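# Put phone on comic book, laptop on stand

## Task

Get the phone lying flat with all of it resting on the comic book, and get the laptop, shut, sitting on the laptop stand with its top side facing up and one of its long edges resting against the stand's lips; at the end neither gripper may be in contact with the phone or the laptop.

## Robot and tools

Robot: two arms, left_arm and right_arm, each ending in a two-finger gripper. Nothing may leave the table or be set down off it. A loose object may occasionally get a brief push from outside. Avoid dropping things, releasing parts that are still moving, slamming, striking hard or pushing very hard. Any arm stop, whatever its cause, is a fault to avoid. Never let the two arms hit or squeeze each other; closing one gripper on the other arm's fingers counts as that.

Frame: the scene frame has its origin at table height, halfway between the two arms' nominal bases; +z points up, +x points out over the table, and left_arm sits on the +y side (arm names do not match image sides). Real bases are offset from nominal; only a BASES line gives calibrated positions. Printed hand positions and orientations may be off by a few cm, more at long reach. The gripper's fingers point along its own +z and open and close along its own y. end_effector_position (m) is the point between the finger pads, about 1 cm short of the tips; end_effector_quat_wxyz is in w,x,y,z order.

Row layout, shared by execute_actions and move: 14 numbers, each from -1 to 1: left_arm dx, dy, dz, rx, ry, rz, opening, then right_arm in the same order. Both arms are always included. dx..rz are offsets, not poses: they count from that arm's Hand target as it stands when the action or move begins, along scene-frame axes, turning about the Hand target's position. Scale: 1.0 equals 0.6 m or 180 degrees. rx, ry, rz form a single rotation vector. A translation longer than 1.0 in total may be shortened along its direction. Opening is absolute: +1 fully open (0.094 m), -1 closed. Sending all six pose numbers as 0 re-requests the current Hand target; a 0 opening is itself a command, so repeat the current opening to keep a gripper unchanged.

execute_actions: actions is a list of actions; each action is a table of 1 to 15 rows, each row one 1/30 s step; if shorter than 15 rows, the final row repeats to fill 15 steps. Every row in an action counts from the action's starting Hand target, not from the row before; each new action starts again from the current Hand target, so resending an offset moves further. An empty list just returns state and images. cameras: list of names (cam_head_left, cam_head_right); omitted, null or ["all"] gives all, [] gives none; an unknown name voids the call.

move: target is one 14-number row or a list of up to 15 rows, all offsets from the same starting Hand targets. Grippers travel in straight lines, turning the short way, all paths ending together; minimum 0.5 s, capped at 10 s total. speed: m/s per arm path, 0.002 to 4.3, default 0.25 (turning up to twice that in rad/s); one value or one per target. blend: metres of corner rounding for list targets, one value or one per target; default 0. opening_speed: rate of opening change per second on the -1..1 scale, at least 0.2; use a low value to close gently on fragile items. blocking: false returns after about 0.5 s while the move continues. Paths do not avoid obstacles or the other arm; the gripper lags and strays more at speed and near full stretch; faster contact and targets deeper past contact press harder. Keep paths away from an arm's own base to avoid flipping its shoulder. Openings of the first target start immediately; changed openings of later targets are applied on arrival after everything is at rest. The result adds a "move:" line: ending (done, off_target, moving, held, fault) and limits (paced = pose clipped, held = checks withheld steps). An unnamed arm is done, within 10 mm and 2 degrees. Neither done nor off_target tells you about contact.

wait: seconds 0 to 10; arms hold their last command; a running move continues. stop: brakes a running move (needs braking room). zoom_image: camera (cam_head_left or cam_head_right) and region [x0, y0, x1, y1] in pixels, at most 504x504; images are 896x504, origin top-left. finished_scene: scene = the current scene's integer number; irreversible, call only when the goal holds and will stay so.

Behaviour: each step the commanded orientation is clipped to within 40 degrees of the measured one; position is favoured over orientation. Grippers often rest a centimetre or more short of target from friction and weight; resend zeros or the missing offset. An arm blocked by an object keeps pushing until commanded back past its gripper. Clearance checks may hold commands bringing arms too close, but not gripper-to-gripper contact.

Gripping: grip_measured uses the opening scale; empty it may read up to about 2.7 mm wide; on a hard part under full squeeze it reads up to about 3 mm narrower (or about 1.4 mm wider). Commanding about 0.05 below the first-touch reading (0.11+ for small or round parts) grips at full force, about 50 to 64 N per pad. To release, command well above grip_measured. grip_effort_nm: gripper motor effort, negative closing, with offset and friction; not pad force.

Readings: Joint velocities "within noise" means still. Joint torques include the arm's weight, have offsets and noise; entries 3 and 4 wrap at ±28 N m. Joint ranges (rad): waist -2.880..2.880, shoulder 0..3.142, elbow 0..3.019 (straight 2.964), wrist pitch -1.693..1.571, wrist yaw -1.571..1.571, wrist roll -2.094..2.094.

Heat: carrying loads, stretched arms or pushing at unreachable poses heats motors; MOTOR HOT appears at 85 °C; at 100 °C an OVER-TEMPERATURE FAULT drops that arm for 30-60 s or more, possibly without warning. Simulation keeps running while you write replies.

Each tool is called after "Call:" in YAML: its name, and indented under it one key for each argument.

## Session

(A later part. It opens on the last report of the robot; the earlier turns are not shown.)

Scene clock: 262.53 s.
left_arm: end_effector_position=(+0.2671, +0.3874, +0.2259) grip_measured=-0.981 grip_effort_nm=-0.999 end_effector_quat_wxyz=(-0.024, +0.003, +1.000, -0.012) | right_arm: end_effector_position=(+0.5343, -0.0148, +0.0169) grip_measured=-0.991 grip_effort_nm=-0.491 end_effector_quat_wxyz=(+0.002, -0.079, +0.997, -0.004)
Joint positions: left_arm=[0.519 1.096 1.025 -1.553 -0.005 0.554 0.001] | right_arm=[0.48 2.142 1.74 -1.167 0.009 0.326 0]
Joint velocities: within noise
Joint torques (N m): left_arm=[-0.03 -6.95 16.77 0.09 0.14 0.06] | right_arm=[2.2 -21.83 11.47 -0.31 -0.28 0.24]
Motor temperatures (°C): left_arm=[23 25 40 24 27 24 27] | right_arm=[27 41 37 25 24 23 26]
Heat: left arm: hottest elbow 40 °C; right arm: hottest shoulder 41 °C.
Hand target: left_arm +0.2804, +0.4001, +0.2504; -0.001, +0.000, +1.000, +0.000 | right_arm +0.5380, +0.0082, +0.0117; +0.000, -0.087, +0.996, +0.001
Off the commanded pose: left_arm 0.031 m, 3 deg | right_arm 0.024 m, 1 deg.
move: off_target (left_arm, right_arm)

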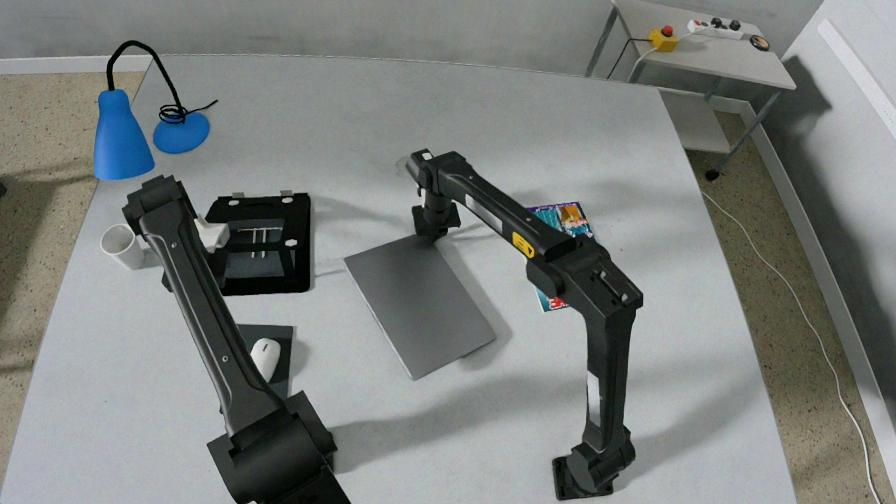

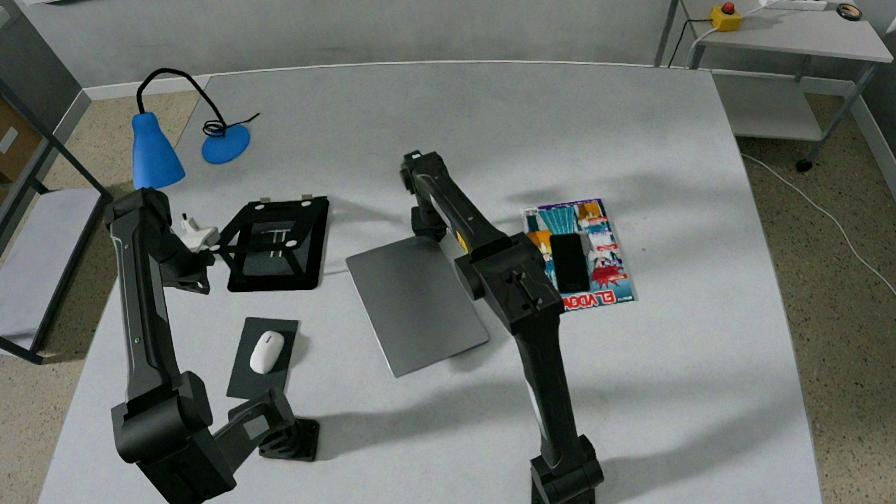

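Call:
move:
  target:
    - [0,0,0,0,0,0,-1, -0.018,0.128,0,0,0,0,-1]
    - [0,0,0,0,0,0,-1, -0.08,0.245,0,0,0,0,-1]
  speed: 0.1
  blend: [0.02,0]

Call:
zoom_image:
  camera: "cam_head_left"
  region: [330, 210, 530, 390]

Scene clock: 269.13 s.
left_arm: end_effector_position=(+0.2671, +0.3874, +0.2259) grip_measured=-0.981 grip_effort_nm=-0.994 end_effector_quat_wxyz=(-0.024, +0.003, +1.000, -0.012) | right_arm: end_effector_position=(+0.4912, +0.1373, +0.0205) grip_measured=-0.991 grip_effort_nm=-0.491 end_effector_quat_wxyz=(+0.006, -0.082, +0.997, -0.001)
Joint positions: left_arm=[0.519 1.096 1.025 -1.553 -0.005 0.554 0.001] | right_arm=[0.707 2.271 1.979 -1.271 0.008 0.548 0]
Joint velocities: within noise
Joint torques (N m): left_arm=[-0.44 -7.77 16.75 0.08 0.11 0.04] | right_arm=[1.67 -23.65 11.58 -0.38 -0.22 0.25]
Motor temperatures (°C): left_arm=[23 25 41 24 27 24 28] | right_arm=[27 41 38 25 24 23 26]
Heat: left arm: hottest elbow 41 °C; right arm: hottest shoulder 41 °C.
Hand target: left_arm +0.2804, +0.4001, +0.2504; -0.001, +0.000, +1.000, +0.000 | right_arm +0.4900, +0.1553, +0.0118; +0.000, -0.087, +0.996, +0.001
Off the commanded pose: left_arm 0.031 m, 3 deg | right_arm 0.020 m, 1 deg.
move: off_target (left_arm, right_arm)

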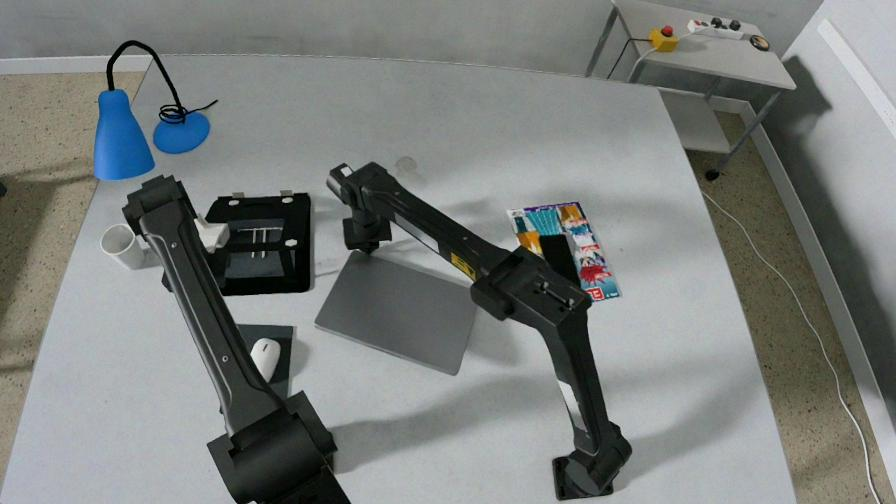

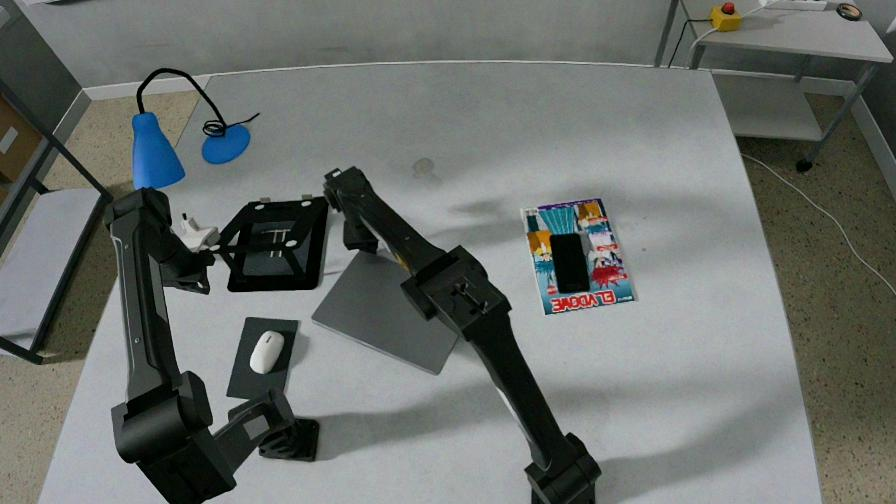

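Scaled by 2.520.

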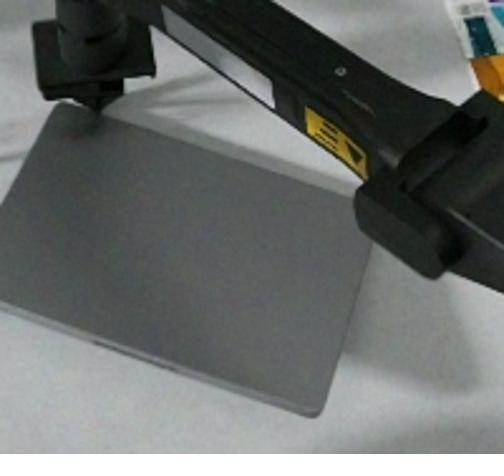

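Call:
move:
  target: [0,0,0,0,0,0,-1, -0.135,0.02,0,0,0,0,-1]
  speed: 0.1

Call:
zoom_image:
  camera: "cam_head_left"
  region: [300, 230, 500, 410]

Call:
zoom_image:
  camera: "cam_head_right"
  region: [280, 230, 480, 410]

Scene clock: 275.10 s.
left_arm: end_effector_position=(+0.2671, +0.3874, +0.2259) grip_measured=-0.981 grip_effort_nm=-0.994 end_effector_quat_wxyz=(-0.024, +0.003, +1.000, -0.012) | right_arm: end_effector_position=(+0.4318, +0.1672, +0.0227) grip_measured=-0.991 grip_effort_nm=-0.496 end_effector_quat_wxyz=(+0.020, -0.079, +0.997, +0.011)
Joint positions: left_arm=[0.519 1.096 1.025 -1.553 -0.005 0.554 0.001] | right_arm=[0.8 2.18 1.823 -1.169 0.01 0.647 0]
Joint velocities: within noise
Joint torques (N m): left_arm=[-0.32 -7.06 16.79 -0.2 0.17 0.06] | right_arm=[1.9 -25.88 5.35 -0.18 -0.28 0.18]
Motor temperatures (°C): left_arm=[23 25 41 24 27 24 28] | right_arm=[27 40 39 25 24 23 26]
Heat: left arm: hottest elbow 41 °C; right arm: hottest shoulder 40 °C.
Hand target: left_arm +0.2804, +0.4001, +0.2504; -0.001, +0.000, +1.000, +0.000 | right_arm +0.4090, +0.1674, +0.0118; +0.000, -0.087, +0.996, +0.001
Off the commanded pose: left_arm 0.031 m, 3 deg | right_arm 0.025 m, 3 deg.
move: off_target (left_arm, right_arm)

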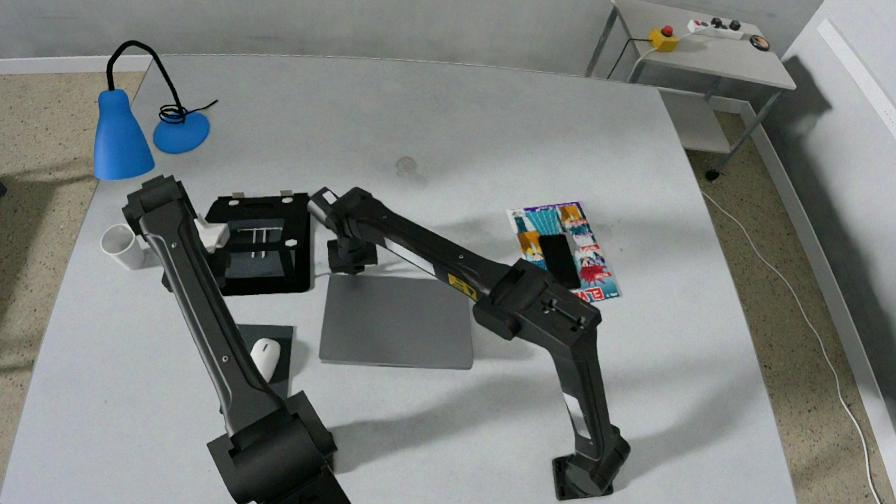

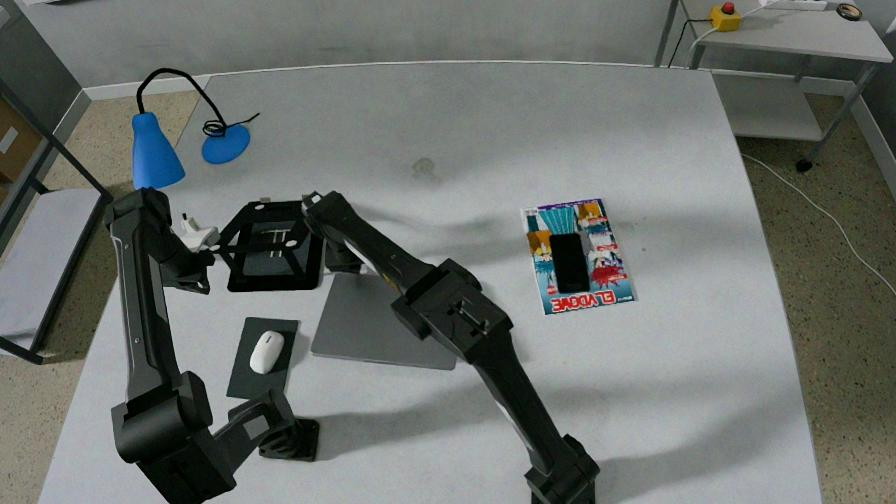

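Scaled by 2.520.

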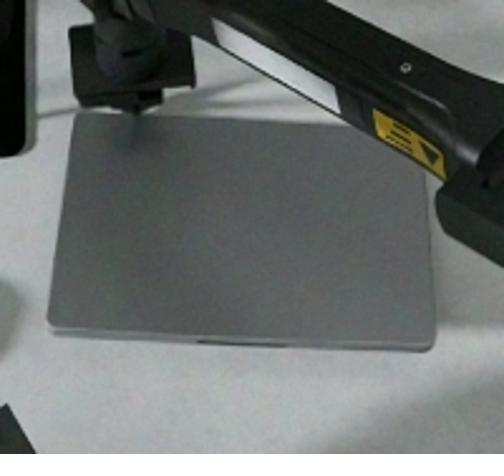

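Scaled by 2.520.

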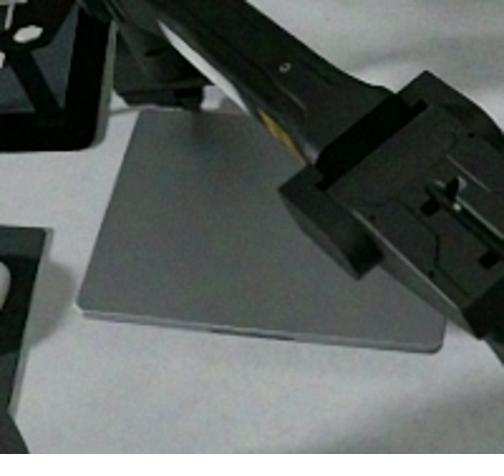

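Call:
move:
  target:
    - [0,0,0,0,0,0,-1, 0.06,0,0.2,0,0,0,-1]
    - [0.05,-0.167,-0.217,0.109,-0.109,-0.491,0.3, -0.215,-0.9,0.314,0,0,0,-1]
  speed: 0.3
  blend: [0.03,0]

Call:
zoom_image:
  camera: "cam_head_left"
  region: [180, 180, 480, 400]

Call:
zoom_image:
  camera: "cam_head_right"
  region: [180, 180, 480, 400]

Scene clock: 307.53 s.
left_arm: end_effector_position=(+0.3091, +0.3034, +0.1202) grip_measured=+0.297 grip_effort_nm=0.129 end_effector_quat_wxyz=(+0.146, +0.684, +0.700, +0.147) | right_arm: end_effector_position=(+0.2866, -0.3709, +0.2007) grip_measured=-0.991 grip_effort_nm=-0.491 end_effector_quat_wxyz=(+0.004, -0.089, +0.996, -0.001)
Joint positions: left_arm=[0.252 0.852 0.546 -0.86 0.107 1.807 0.061] | right_arm=[-0.196 1.185 1.026 -1.403 0 -0.369 0]
Joint velocities: within noise
Joint torques (N m): left_arm=[-2.61 -4.6 9.74 1.47 0.21 0.07] | right_arm=[-0.15 -10.29 7.54 -0.17 -0.05 0.09]
Motor temperatures (°C): left_arm=[23 25 41 24 27 24 28] | right_arm=[27 43 36 25 24 23 26]
Heat: left arm: hottest elbow 41 °C; right arm: hottest shoulder 43 °C.
Hand target: left_arm +0.3103, +0.2998, +0.1201; +0.152, +0.690, +0.691, +0.154 | right_arm +0.2800, -0.3726, +0.2003; +0.000, -0.087, +0.996, +0.001
Off the commanded pose: left_arm 0.004 m, 2 deg | right_arm 0.007 m, 1 deg.
move: done

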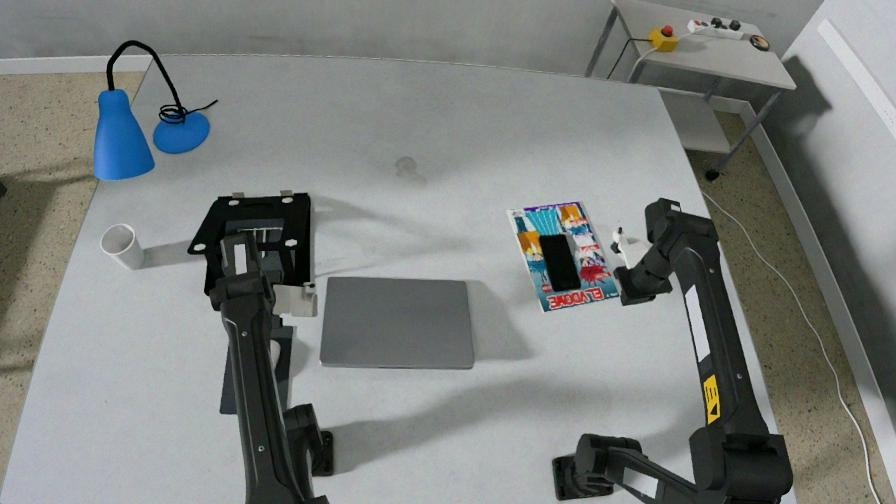

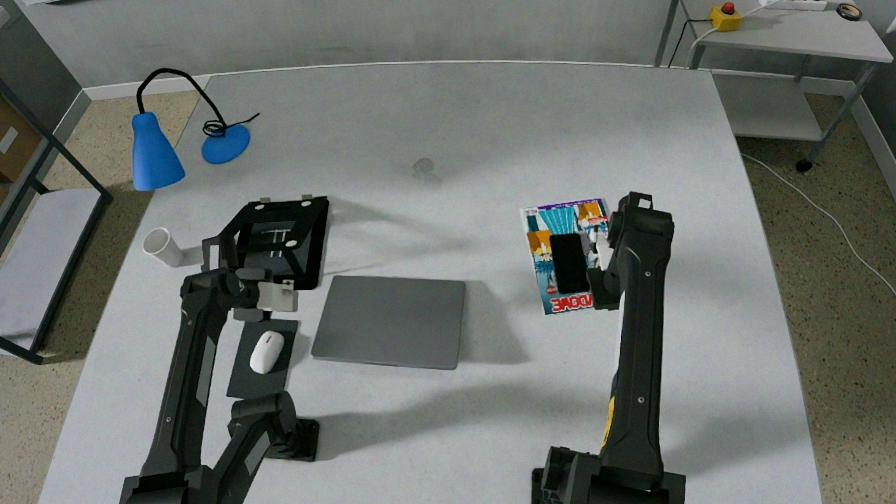

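Scaled by 1.680.

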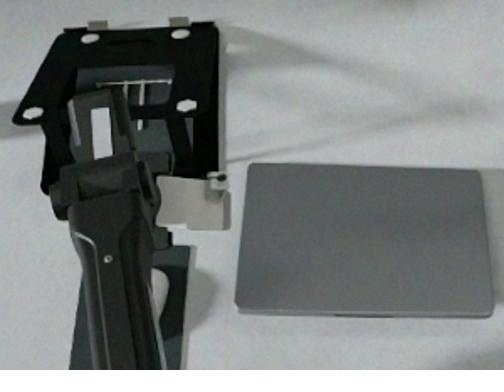

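Scaled by 1.680.

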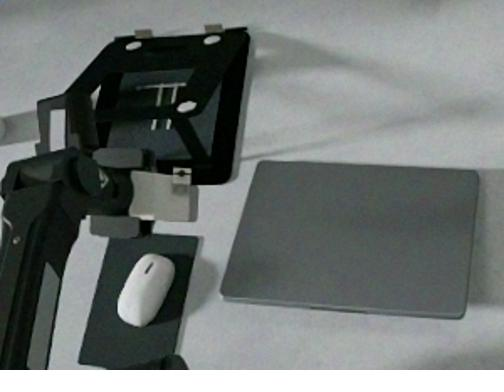

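Call:
move:
  target: [0,-0.042,-0.142,0,0,0,-1, 0.05,0.085,-0.167,-0.097,-0.116,0.438,-1]
  speed: 0.25

Call:
zoom_image:
  camera: "cam_head_right"
  region: [220, 240, 360, 380]

Call:
zoom_image:
  camera: "cam_head_left"
  region: [220, 240, 360, 380]

Scene clock: 322.43 s.
left_arm: end_effector_position=(+0.3112, +0.2786, +0.0401) grip_measured=-0.981 grip_effort_nm=-0.994 end_effector_quat_wxyz=(+0.153, +0.688, +0.693, +0.156) | right_arm: end_effector_position=(+0.3116, -0.3249, +0.1008) grip_measured=-0.991 grip_effort_nm=-0.486 end_effector_quat_wxyz=(-0.148, +0.687, -0.696, +0.148)
Joint positions: left_arm=[0.14 0.978 0.365 -0.523 0.065 1.718 0.001] | right_arm=[-0.06 1.065 0.605 -0.688 -0.02 -1.608 0]
Joint velocities: within noise
Joint torques (N m): left_arm=[-2.61 -3.02 8.46 1.63 -0.03 -0.12] | right_arm=[1.03 -8.06 7.05 1.26 -0.11 0.09]
Motor temperatures (°C): left_arm=[23 25 39 24 27 24 28] | right_arm=[27 40 36 25 24 23 26]
Heat: left arm: hottest elbow 39 °C; right arm: hottest shoulder 40 °C.
Hand target: left_arm +0.3105, +0.2746, +0.0351; +0.152, +0.690, +0.691, +0.154 | right_arm +0.3098, -0.3216, +0.1000; -0.153, +0.692, -0.689, +0.152
Off the commanded pose: left_arm 0.007 m, 0 deg | right_arm 0.004 m, 1 deg.
move: done

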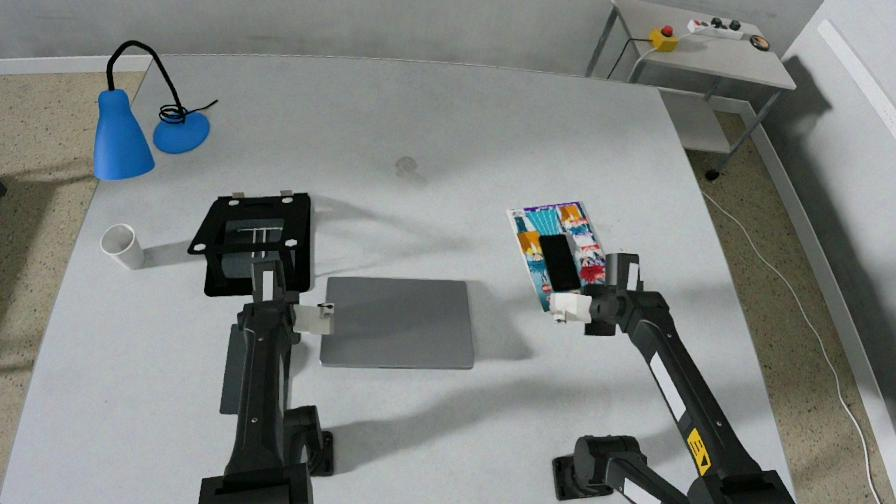

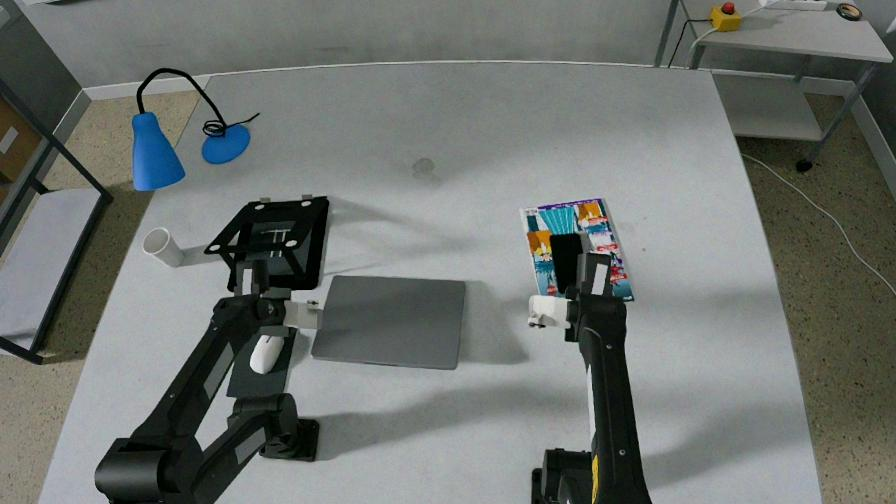

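Scaled by 3.600.

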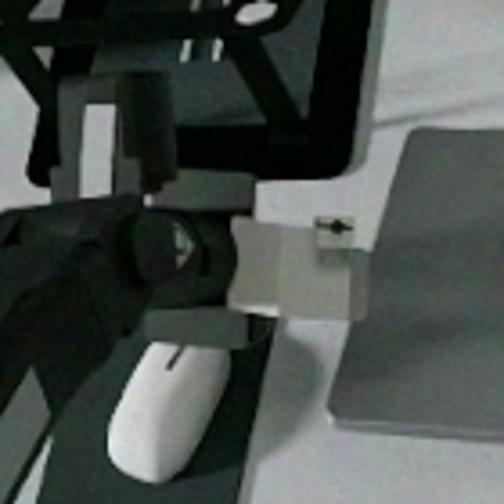

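Scaled by 3.600.

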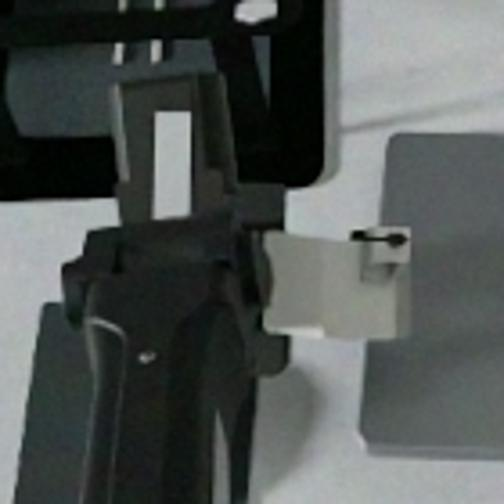

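Call:
move:
  target:
    - [0,-0.067,-0.025,0,0,0,-1, 0,0,0,0,0,0,-1]
    - [0,-0.283,-0.028,0,0,0,-1, 0,0,0,0,0,0,-1]
  speed: 0.1
  blend: [0.01,0]

Call:
zoom_image:
  camera: "cam_head_left"
  region: [300, 230, 560, 410]

Call:
zoom_image:
  camera: "cam_head_right"
  region: [300, 230, 560, 410]

Scene clock: 327.70 s.
left_arm: end_effector_position=(+0.3000, +0.1290, +0.0153) grip_measured=-0.981 grip_effort_nm=-0.984 end_effector_quat_wxyz=(+0.141, +0.676, +0.704, +0.164) | right_arm: end_effector_position=(+0.3117, -0.3249, +0.1008) grip_measured=-0.991 grip_effort_nm=-0.486 end_effector_quat_wxyz=(-0.149, +0.687, -0.696, +0.148)
Joint positions: left_arm=[-0.576 1.148 0.387 -0.452 -0.255 1.03 0.001] | right_arm=[-0.06 1.065 0.605 -0.688 -0.02 -1.609 0]
Joint velocities: within noise
Joint torques (N m): left_arm=[-4.6 -2.26 12.21 1.24 0.53 -0.08] | right_arm=[1.03 -8.12 7.05 1.24 -0.11 0.11]
Motor temperatures (°C): left_arm=[23 25 39 24 27 24 28] | right_arm=[27 39 36 25 24 23 26]
Heat: left arm: hottest elbow 39 °C; right arm: hottest shoulder 39 °C.
Hand target: left_arm +0.3104, +0.1048, +0.0182; +0.152, +0.690, +0.691, +0.154 | right_arm +0.3099, -0.3216, +0.1000; -0.154, +0.692, -0.689, +0.152
Off the commanded pose: left_arm 0.027 m, 3 deg | right_arm 0.004 m, 1 deg.
move: off_target (left_arm)

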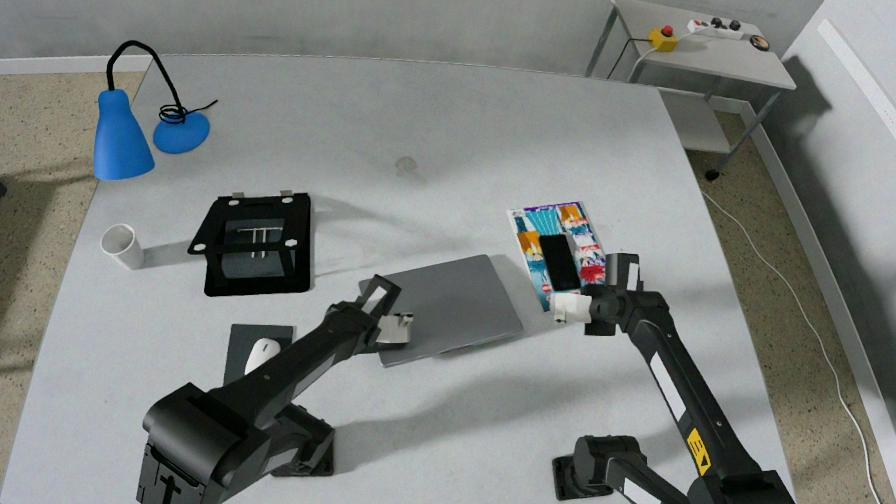

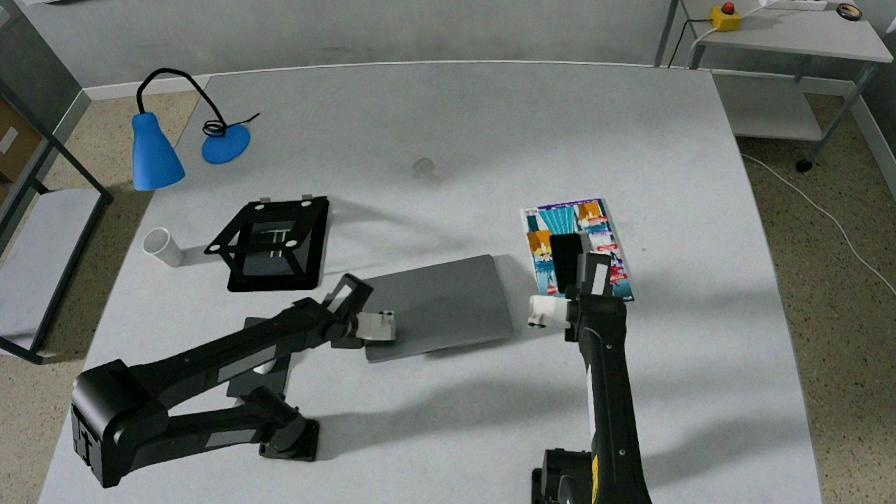

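Scaled by 1.938.

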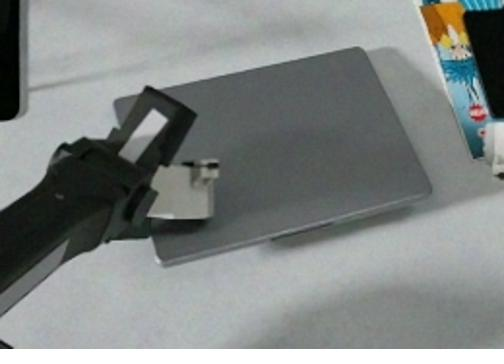

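Scaled by 1.938.

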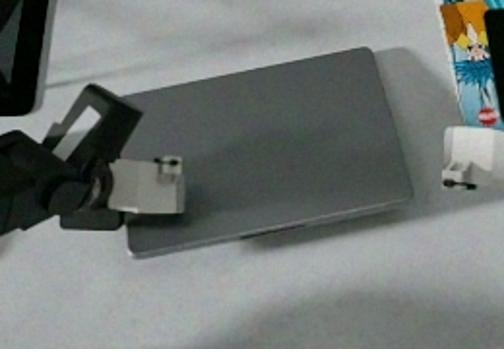

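Call:
move:
  target:
    - [0,0.15,0.03,0,0,0,-1, 0,0,0,0,0,0,-1]
    - [0.15,0.15,0.01,0,0,0,-1, 0,0,0,0,0,0,-1]
    - [0.15,-0.04,0.005,0,0,0,-1, 0,0,0,0,0,0,-1]
  speed: 0.12
  blend: [0.02,0.02,0]

Call:
zoom_image:
  camera: "cam_head_left"
  region: [300, 230, 560, 410]

Scene clock: 347.00 s.
left_arm: end_effector_position=(+0.3849, +0.1074, +0.0122) grip_measured=-0.981 grip_effort_nm=-0.989 end_effector_quat_wxyz=(+0.135, +0.682, +0.701, +0.160) | right_arm: end_effector_position=(+0.3117, -0.3249, +0.1008) grip_measured=-0.991 grip_effort_nm=-0.486 end_effector_quat_wxyz=(-0.149, +0.687, -0.696, +0.148)
Joint positions: left_arm=[-0.491 1.411 0.599 -0.396 -0.219 1.122 0.001] | right_arm=[-0.06 1.065 0.605 -0.688 -0.02 -1.609 0]
Joint velocities: within noise
Joint torques (N m): left_arm=[-4.89 -8.35 13.16 0.62 0.43 -0.07] | right_arm=[1.08 -8 7.05 1.24 -0.11 0.11]
Motor temperatures (°C): left_arm=[23 25 39 24 27 24 28] | right_arm=[27 37 36 25 24 23 26]
Heat: left arm: hottest elbow 39 °C; right arm: hottest shoulder 37 °C.
Hand target: left_arm +0.4003, +0.0810, +0.0211; +0.152, +0.690, +0.691, +0.154 | right_arm +0.3099, -0.3216, +0.1000; -0.154, +0.692, -0.689, +0.152
Off the commanded pose: left_arm 0.032 m, 3 deg | right_arm 0.004 m, 1 deg.
move: off_target (left_arm)

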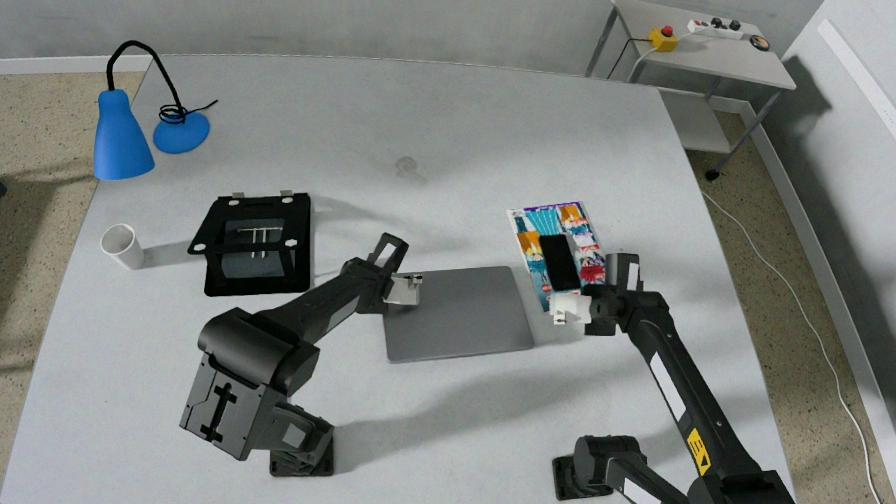

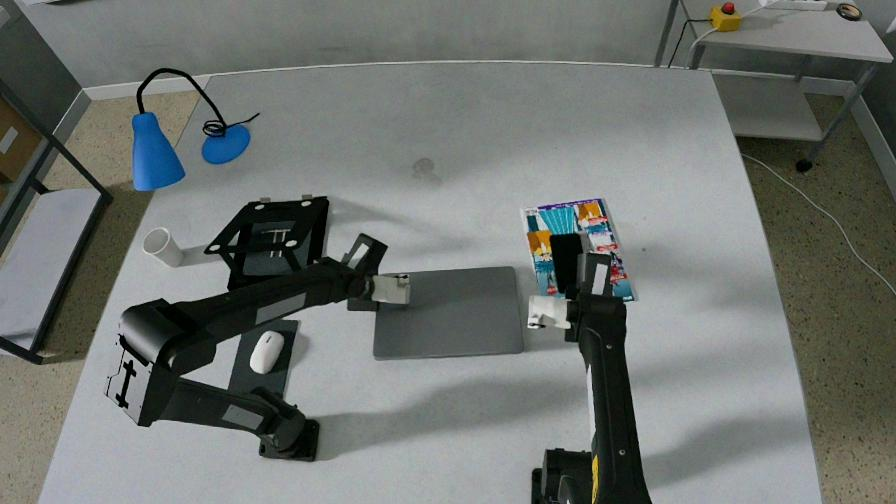

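Scaled by 1.938.

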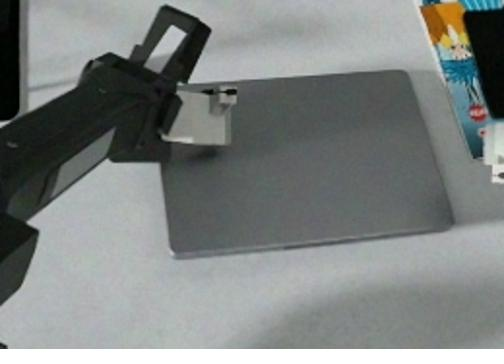

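Call:
move:
  target:
    - [0,-0.055,0,0,0,0,-1, 0,0,0,0,0,0,-1]
  speed: 0.1

Call:
zoom_image:
  camera: "cam_head_left"
  region: [300, 230, 560, 410]

Call:
zoom_image:
  camera: "cam_head_right"
  region: [300, 230, 560, 410]

Scene clock: 351.23 s.
left_arm: end_effector_position=(+0.3877, +0.0780, +0.0125) grip_measured=-0.981 grip_effort_nm=-0.984 end_effector_quat_wxyz=(+0.134, +0.680, +0.702, +0.162) | right_arm: end_effector_position=(+0.3117, -0.3249, +0.1008) grip_measured=-0.991 grip_effort_nm=-0.486 end_effector_quat_wxyz=(-0.149, +0.687, -0.696, +0.148)
Joint positions: left_arm=[-0.569 1.454 0.648 -0.419 -0.251 1.043 0.001] | right_arm=[-0.06 1.065 0.605 -0.688 -0.02 -1.609 0]
Joint velocities: within noise
Joint torques (N m): left_arm=[-5.19 -8.59 13.04 0.49 0.48 -0.13] | right_arm=[1.03 -8.06 7.05 1.25 -0.11 0.11]
Motor temperatures (°C): left_arm=[23 25 39 24 27 24 28] | right_arm=[27 36 36 25 24 23 26]
Heat: left arm: hottest elbow 39 °C; right arm: hottest shoulder 36 °C.
Hand target: left_arm +0.4004, +0.0479, +0.0213; +0.152, +0.690, +0.691, +0.154 | right_arm +0.3099, -0.3216, +0.1000; -0.154, +0.692, -0.689, +0.152
Off the commanded pose: left_arm 0.034 m, 3 deg | right_arm 0.004 m, 1 deg.
move: off_target (left_arm)

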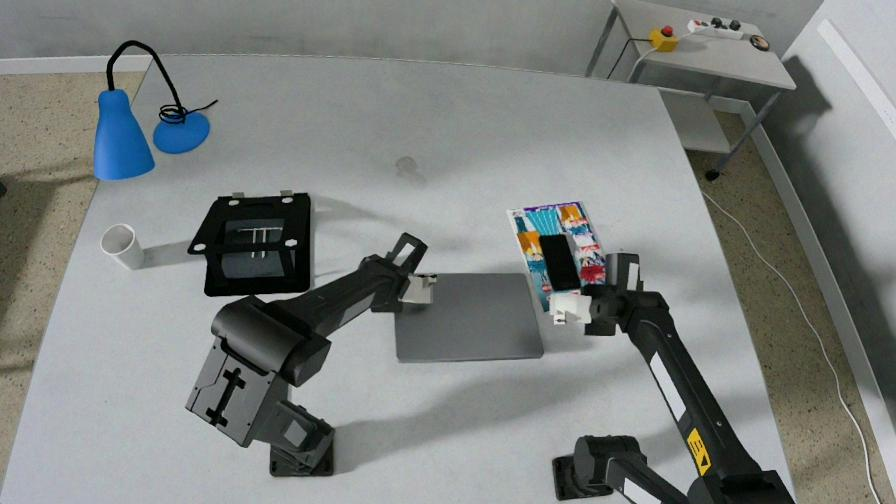

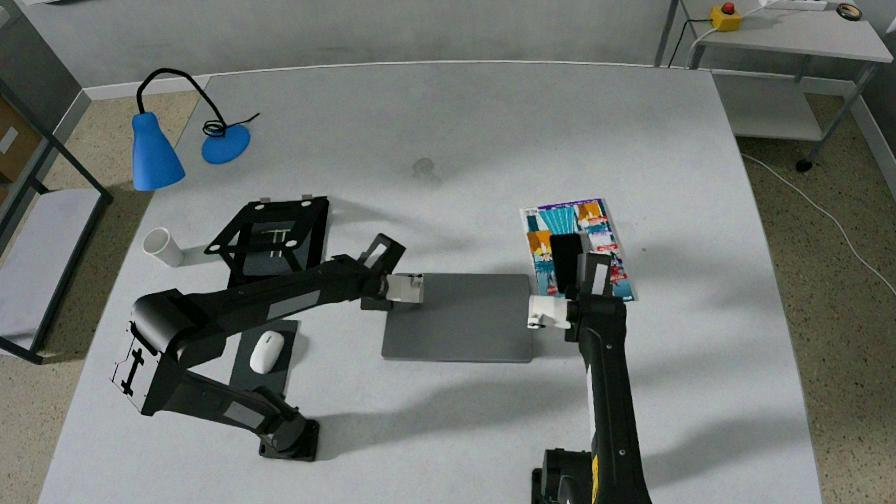

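Scaled by 1.938.

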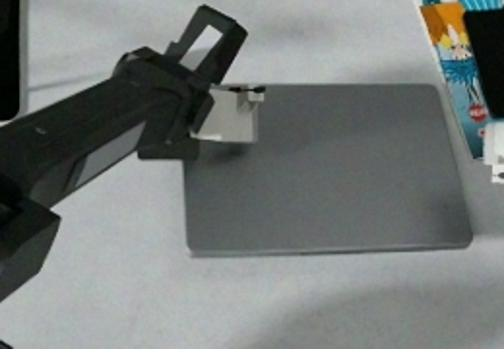

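Scaled by 1.938.

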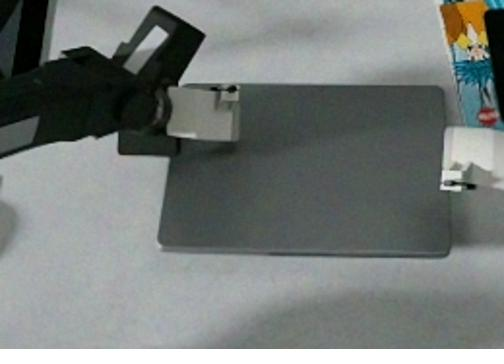

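Call:
move:
  target:
    - [0,0.06,0.2,0,0,0,-1, 0,0,0,0,0,0,-1]
    - [0.1,0.5,0.45,-0.109,0.109,0.491,-1, 0,0,0,0,0,0,-1]
  speed: 0.35
  blend: [0.04,0]
  cameras: ["cam_head_left"]

Call:
move:
  target:
    - [0.075,0.48,0,0,0,0,-1, 0,0,0,0,0,0,-1]
    - [0.075,0.48,-0.35,0,0,0,-1, 0,0,0,0,0,0,-1]
  speed: 0.3
  blend: [0.04,0]

Call:
zoom_image:
  camera: "cam_head_left"
  region: [80, 160, 330, 310]

Call:
zoom_image:
  camera: "cam_head_right"
  region: [100, 160, 350, 310]

Scene clock: 363.50 s.
left_arm: end_effector_position=(+0.4446, +0.3406, +0.2693) grip_measured=-0.981 grip_effort_nm=-0.979 end_effector_quat_wxyz=(-0.024, +0.009, +1.000, -0.004) | right_arm: end_effector_position=(+0.3117, -0.3249, +0.1008) grip_measured=-0.991 grip_effort_nm=-0.491 end_effector_quat_wxyz=(-0.149, +0.687, -0.696, +0.148)
Joint positions: left_arm=[0.203 1.481 1.484 -1.623 -0.003 0.25 0.001] | right_arm=[-0.06 1.065 0.605 -0.688 -0.02 -1.609 0]
Joint velocities: within noise
Joint torques (N m): left_arm=[-0.97 -13.16 17.01 -0.16 0.11 -0.04] | right_arm=[1.03 -8.06 7.04 1.24 -0.11 0.12]
Motor temperatures (°C): left_arm=[23 25 39 24 27 24 29] | right_arm=[27 35 36 25 24 23 26]
Heat: left arm: hottest elbow 39 °C; right arm: hottest elbow 36 °C.
Hand target: left_arm +0.4605, +0.3478, +0.2913; -0.001, +0.000, +1.000, +0.000 | right_arm +0.3099, -0.3216, +0.1000; -0.154, +0.692, -0.689, +0.152
Off the commanded pose: left_arm 0.028 m, 3 deg | right_arm 0.004 m, 1 deg.
move: off_target (left_arm)
Images, in order (width x height): cam_head_left 896x504.

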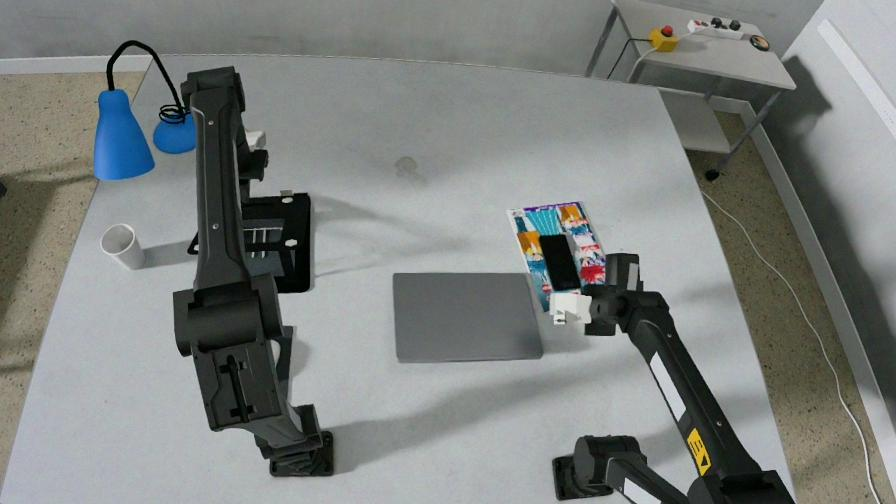

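Scene clock: 365.80 s.
left_arm: end_effector_position=(+0.5044, +0.6405, +0.2135) grip_measured=-0.981 grip_effort_nm=-0.974 end_effector_quat_wxyz=(+0.087, -0.006, +0.994, +0.067) | right_arm: end_effector_position=(+0.3117, -0.3249, +0.1008) grip_measured=-0.991 grip_effort_nm=-0.486 end_effector_quat_wxyz=(-0.149, +0.687, -0.696, +0.148)
Joint positions: left_arm=[0.673 1.828 1.759 -1.282 0.009 0.689 0.001] | right_arm=[-0.06 1.065 0.605 -0.688 -0.02 -1.609 0]
Joint velocities: within noise
Joint torques (N m): left_arm=[-3.02 -7.65 4.01 0.84 -0.37 0.08] | right_arm=[1.14 -8.06 7.05 1.22 -0.11 0.12]
Motor temperatures (°C): left_arm=[23 25 39 24 27 24 29] | right_arm=[27 35 36 25 24 23 26]
Heat: left arm: hottest elbow 39 °C; right arm: hottest elbow 36 °C.
Hand target: left_arm +0.5054, +0.6358, +0.0812; -0.001, +0.000, +1.000, +0.000 | right_arm +0.3099, -0.3216, +0.1000; -0.154, +0.692, -0.689, +0.152
Off the commanded pose: left_arm 0.132 m, 13 deg | right_arm 0.004 m, 1 deg.
move: off_target (left_arm)

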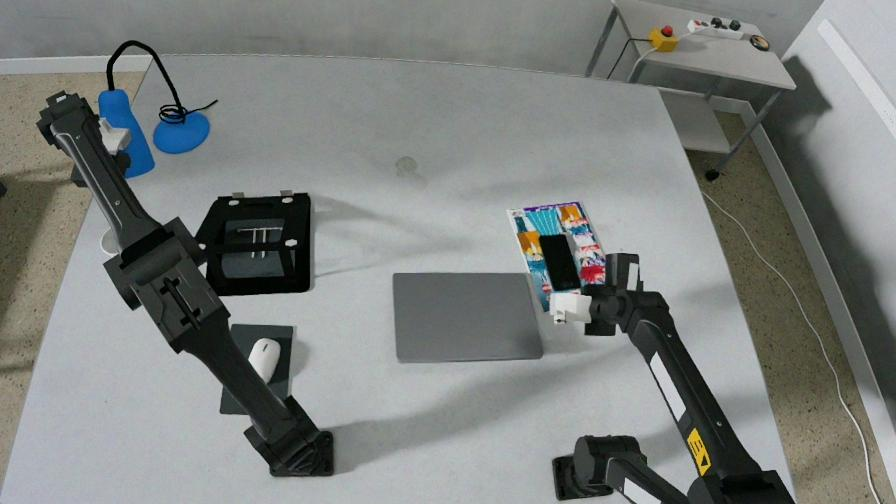

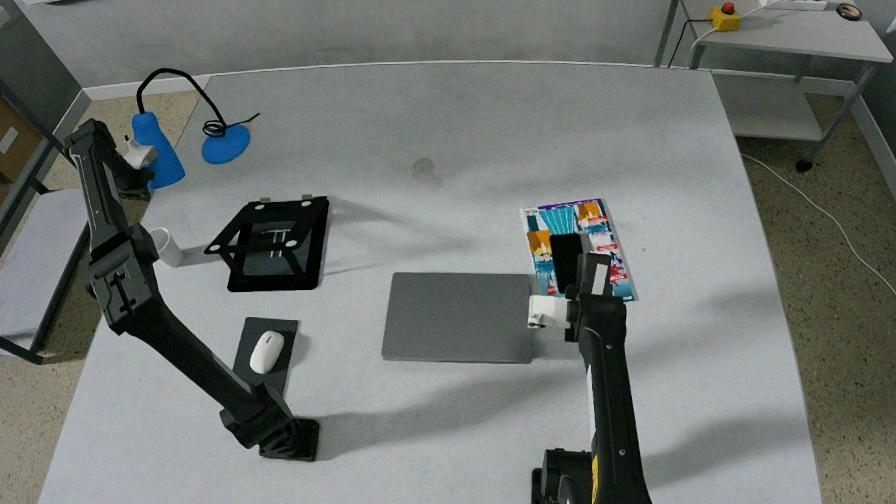

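Scaled by 2.016.

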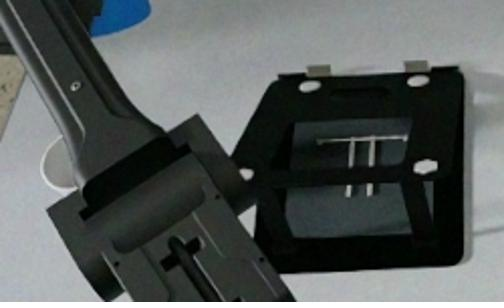

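Scaled by 2.016.

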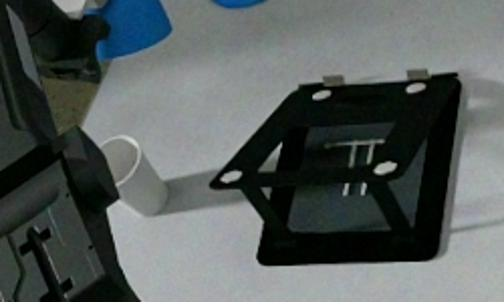

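Call:
move:
  target: [0.0,-0.05,0.42,0,0,0,-1, 0,0,0,0,0,0,-1]
  speed: 0.2

Call:
zoom_image:
  camera: "cam_head_right"
  region: [40, 50, 340, 310]

Call:
zoom_image:
  camera: "cam_head_left"
  region: [40, 20, 340, 310]

Scene clock: 372.40 s.
left_arm: end_effector_position=(+0.4934, +0.6074, +0.3003) grip_measured=-0.981 grip_effort_nm=-0.974 end_effector_quat_wxyz=(+0.034, -0.003, +0.999, +0.026) | right_arm: end_effector_position=(+0.3117, -0.3249, +0.1008) grip_measured=-0.991 grip_effort_nm=-0.486 end_effector_quat_wxyz=(-0.149, +0.687, -0.696, +0.148)
Joint positions: left_arm=[0.64 1.854 2.039 -1.67 0.001 0.663 0.001] | right_arm=[-0.06 1.065 0.605 -0.688 -0.02 -1.609 0]
Joint velocities: within noise
Joint torques (N m): left_arm=[-2.73 -21.19 16.66 0.1 -0.03 -0.1] | right_arm=[1.03 -8.06 7.08 1.24 -0.11 0.11]
Motor temperatures (°C): left_arm=[23 26 38 24 27 24 29] | right_arm=[27 35 36 25 24 23 26]
Heat: left arm: hottest elbow 38 °C; right arm: hottest elbow 36 °C.
Hand target: left_arm +0.5054, +0.6058, +0.3331; -0.001, +0.000, +1.000, +0.000 | right_arm +0.3099, -0.3216, +0.1000; -0.154, +0.692, -0.689, +0.152
Off the commanded pose: left_arm 0.035 m, 5 deg | right_arm 0.004 m, 1 deg.
joint sent to its limit (left arm) — joint 4 (wrist pitch), lower limit. The joint targets are off in orientation, not in position.
move: off_target (left_arm)

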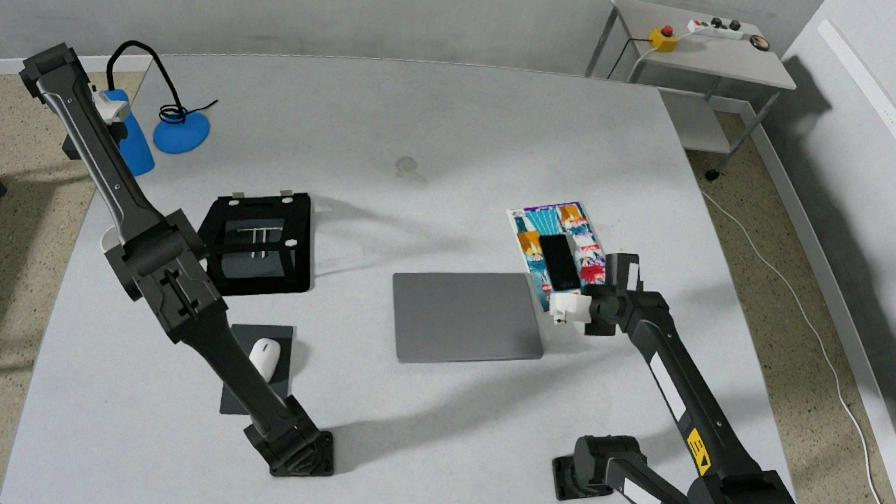

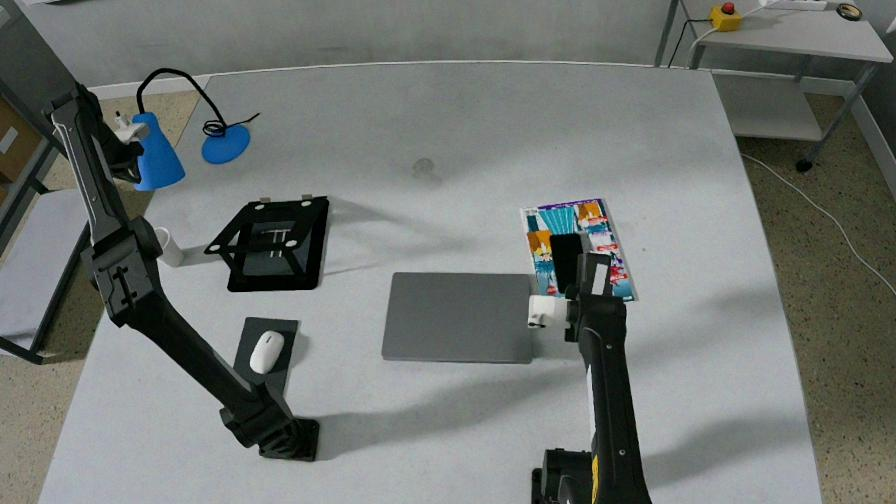

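Scaled by 1.680.

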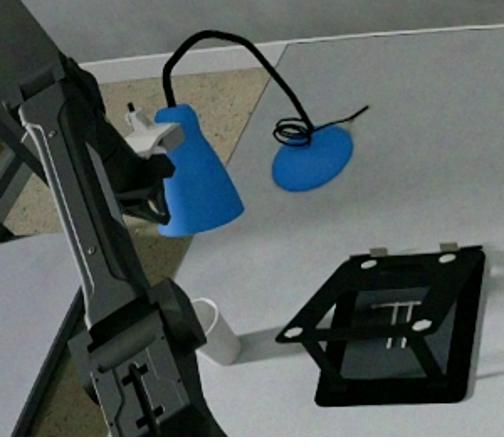

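Scaled by 1.680.

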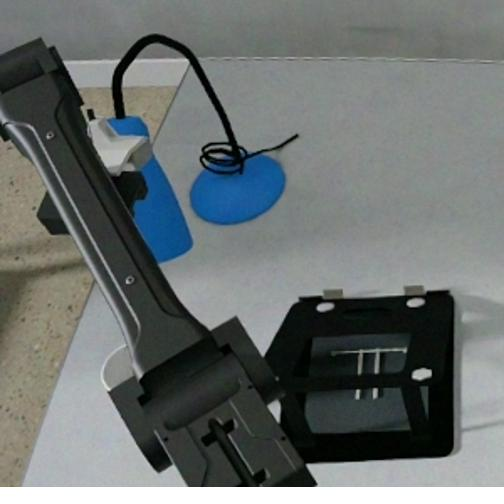

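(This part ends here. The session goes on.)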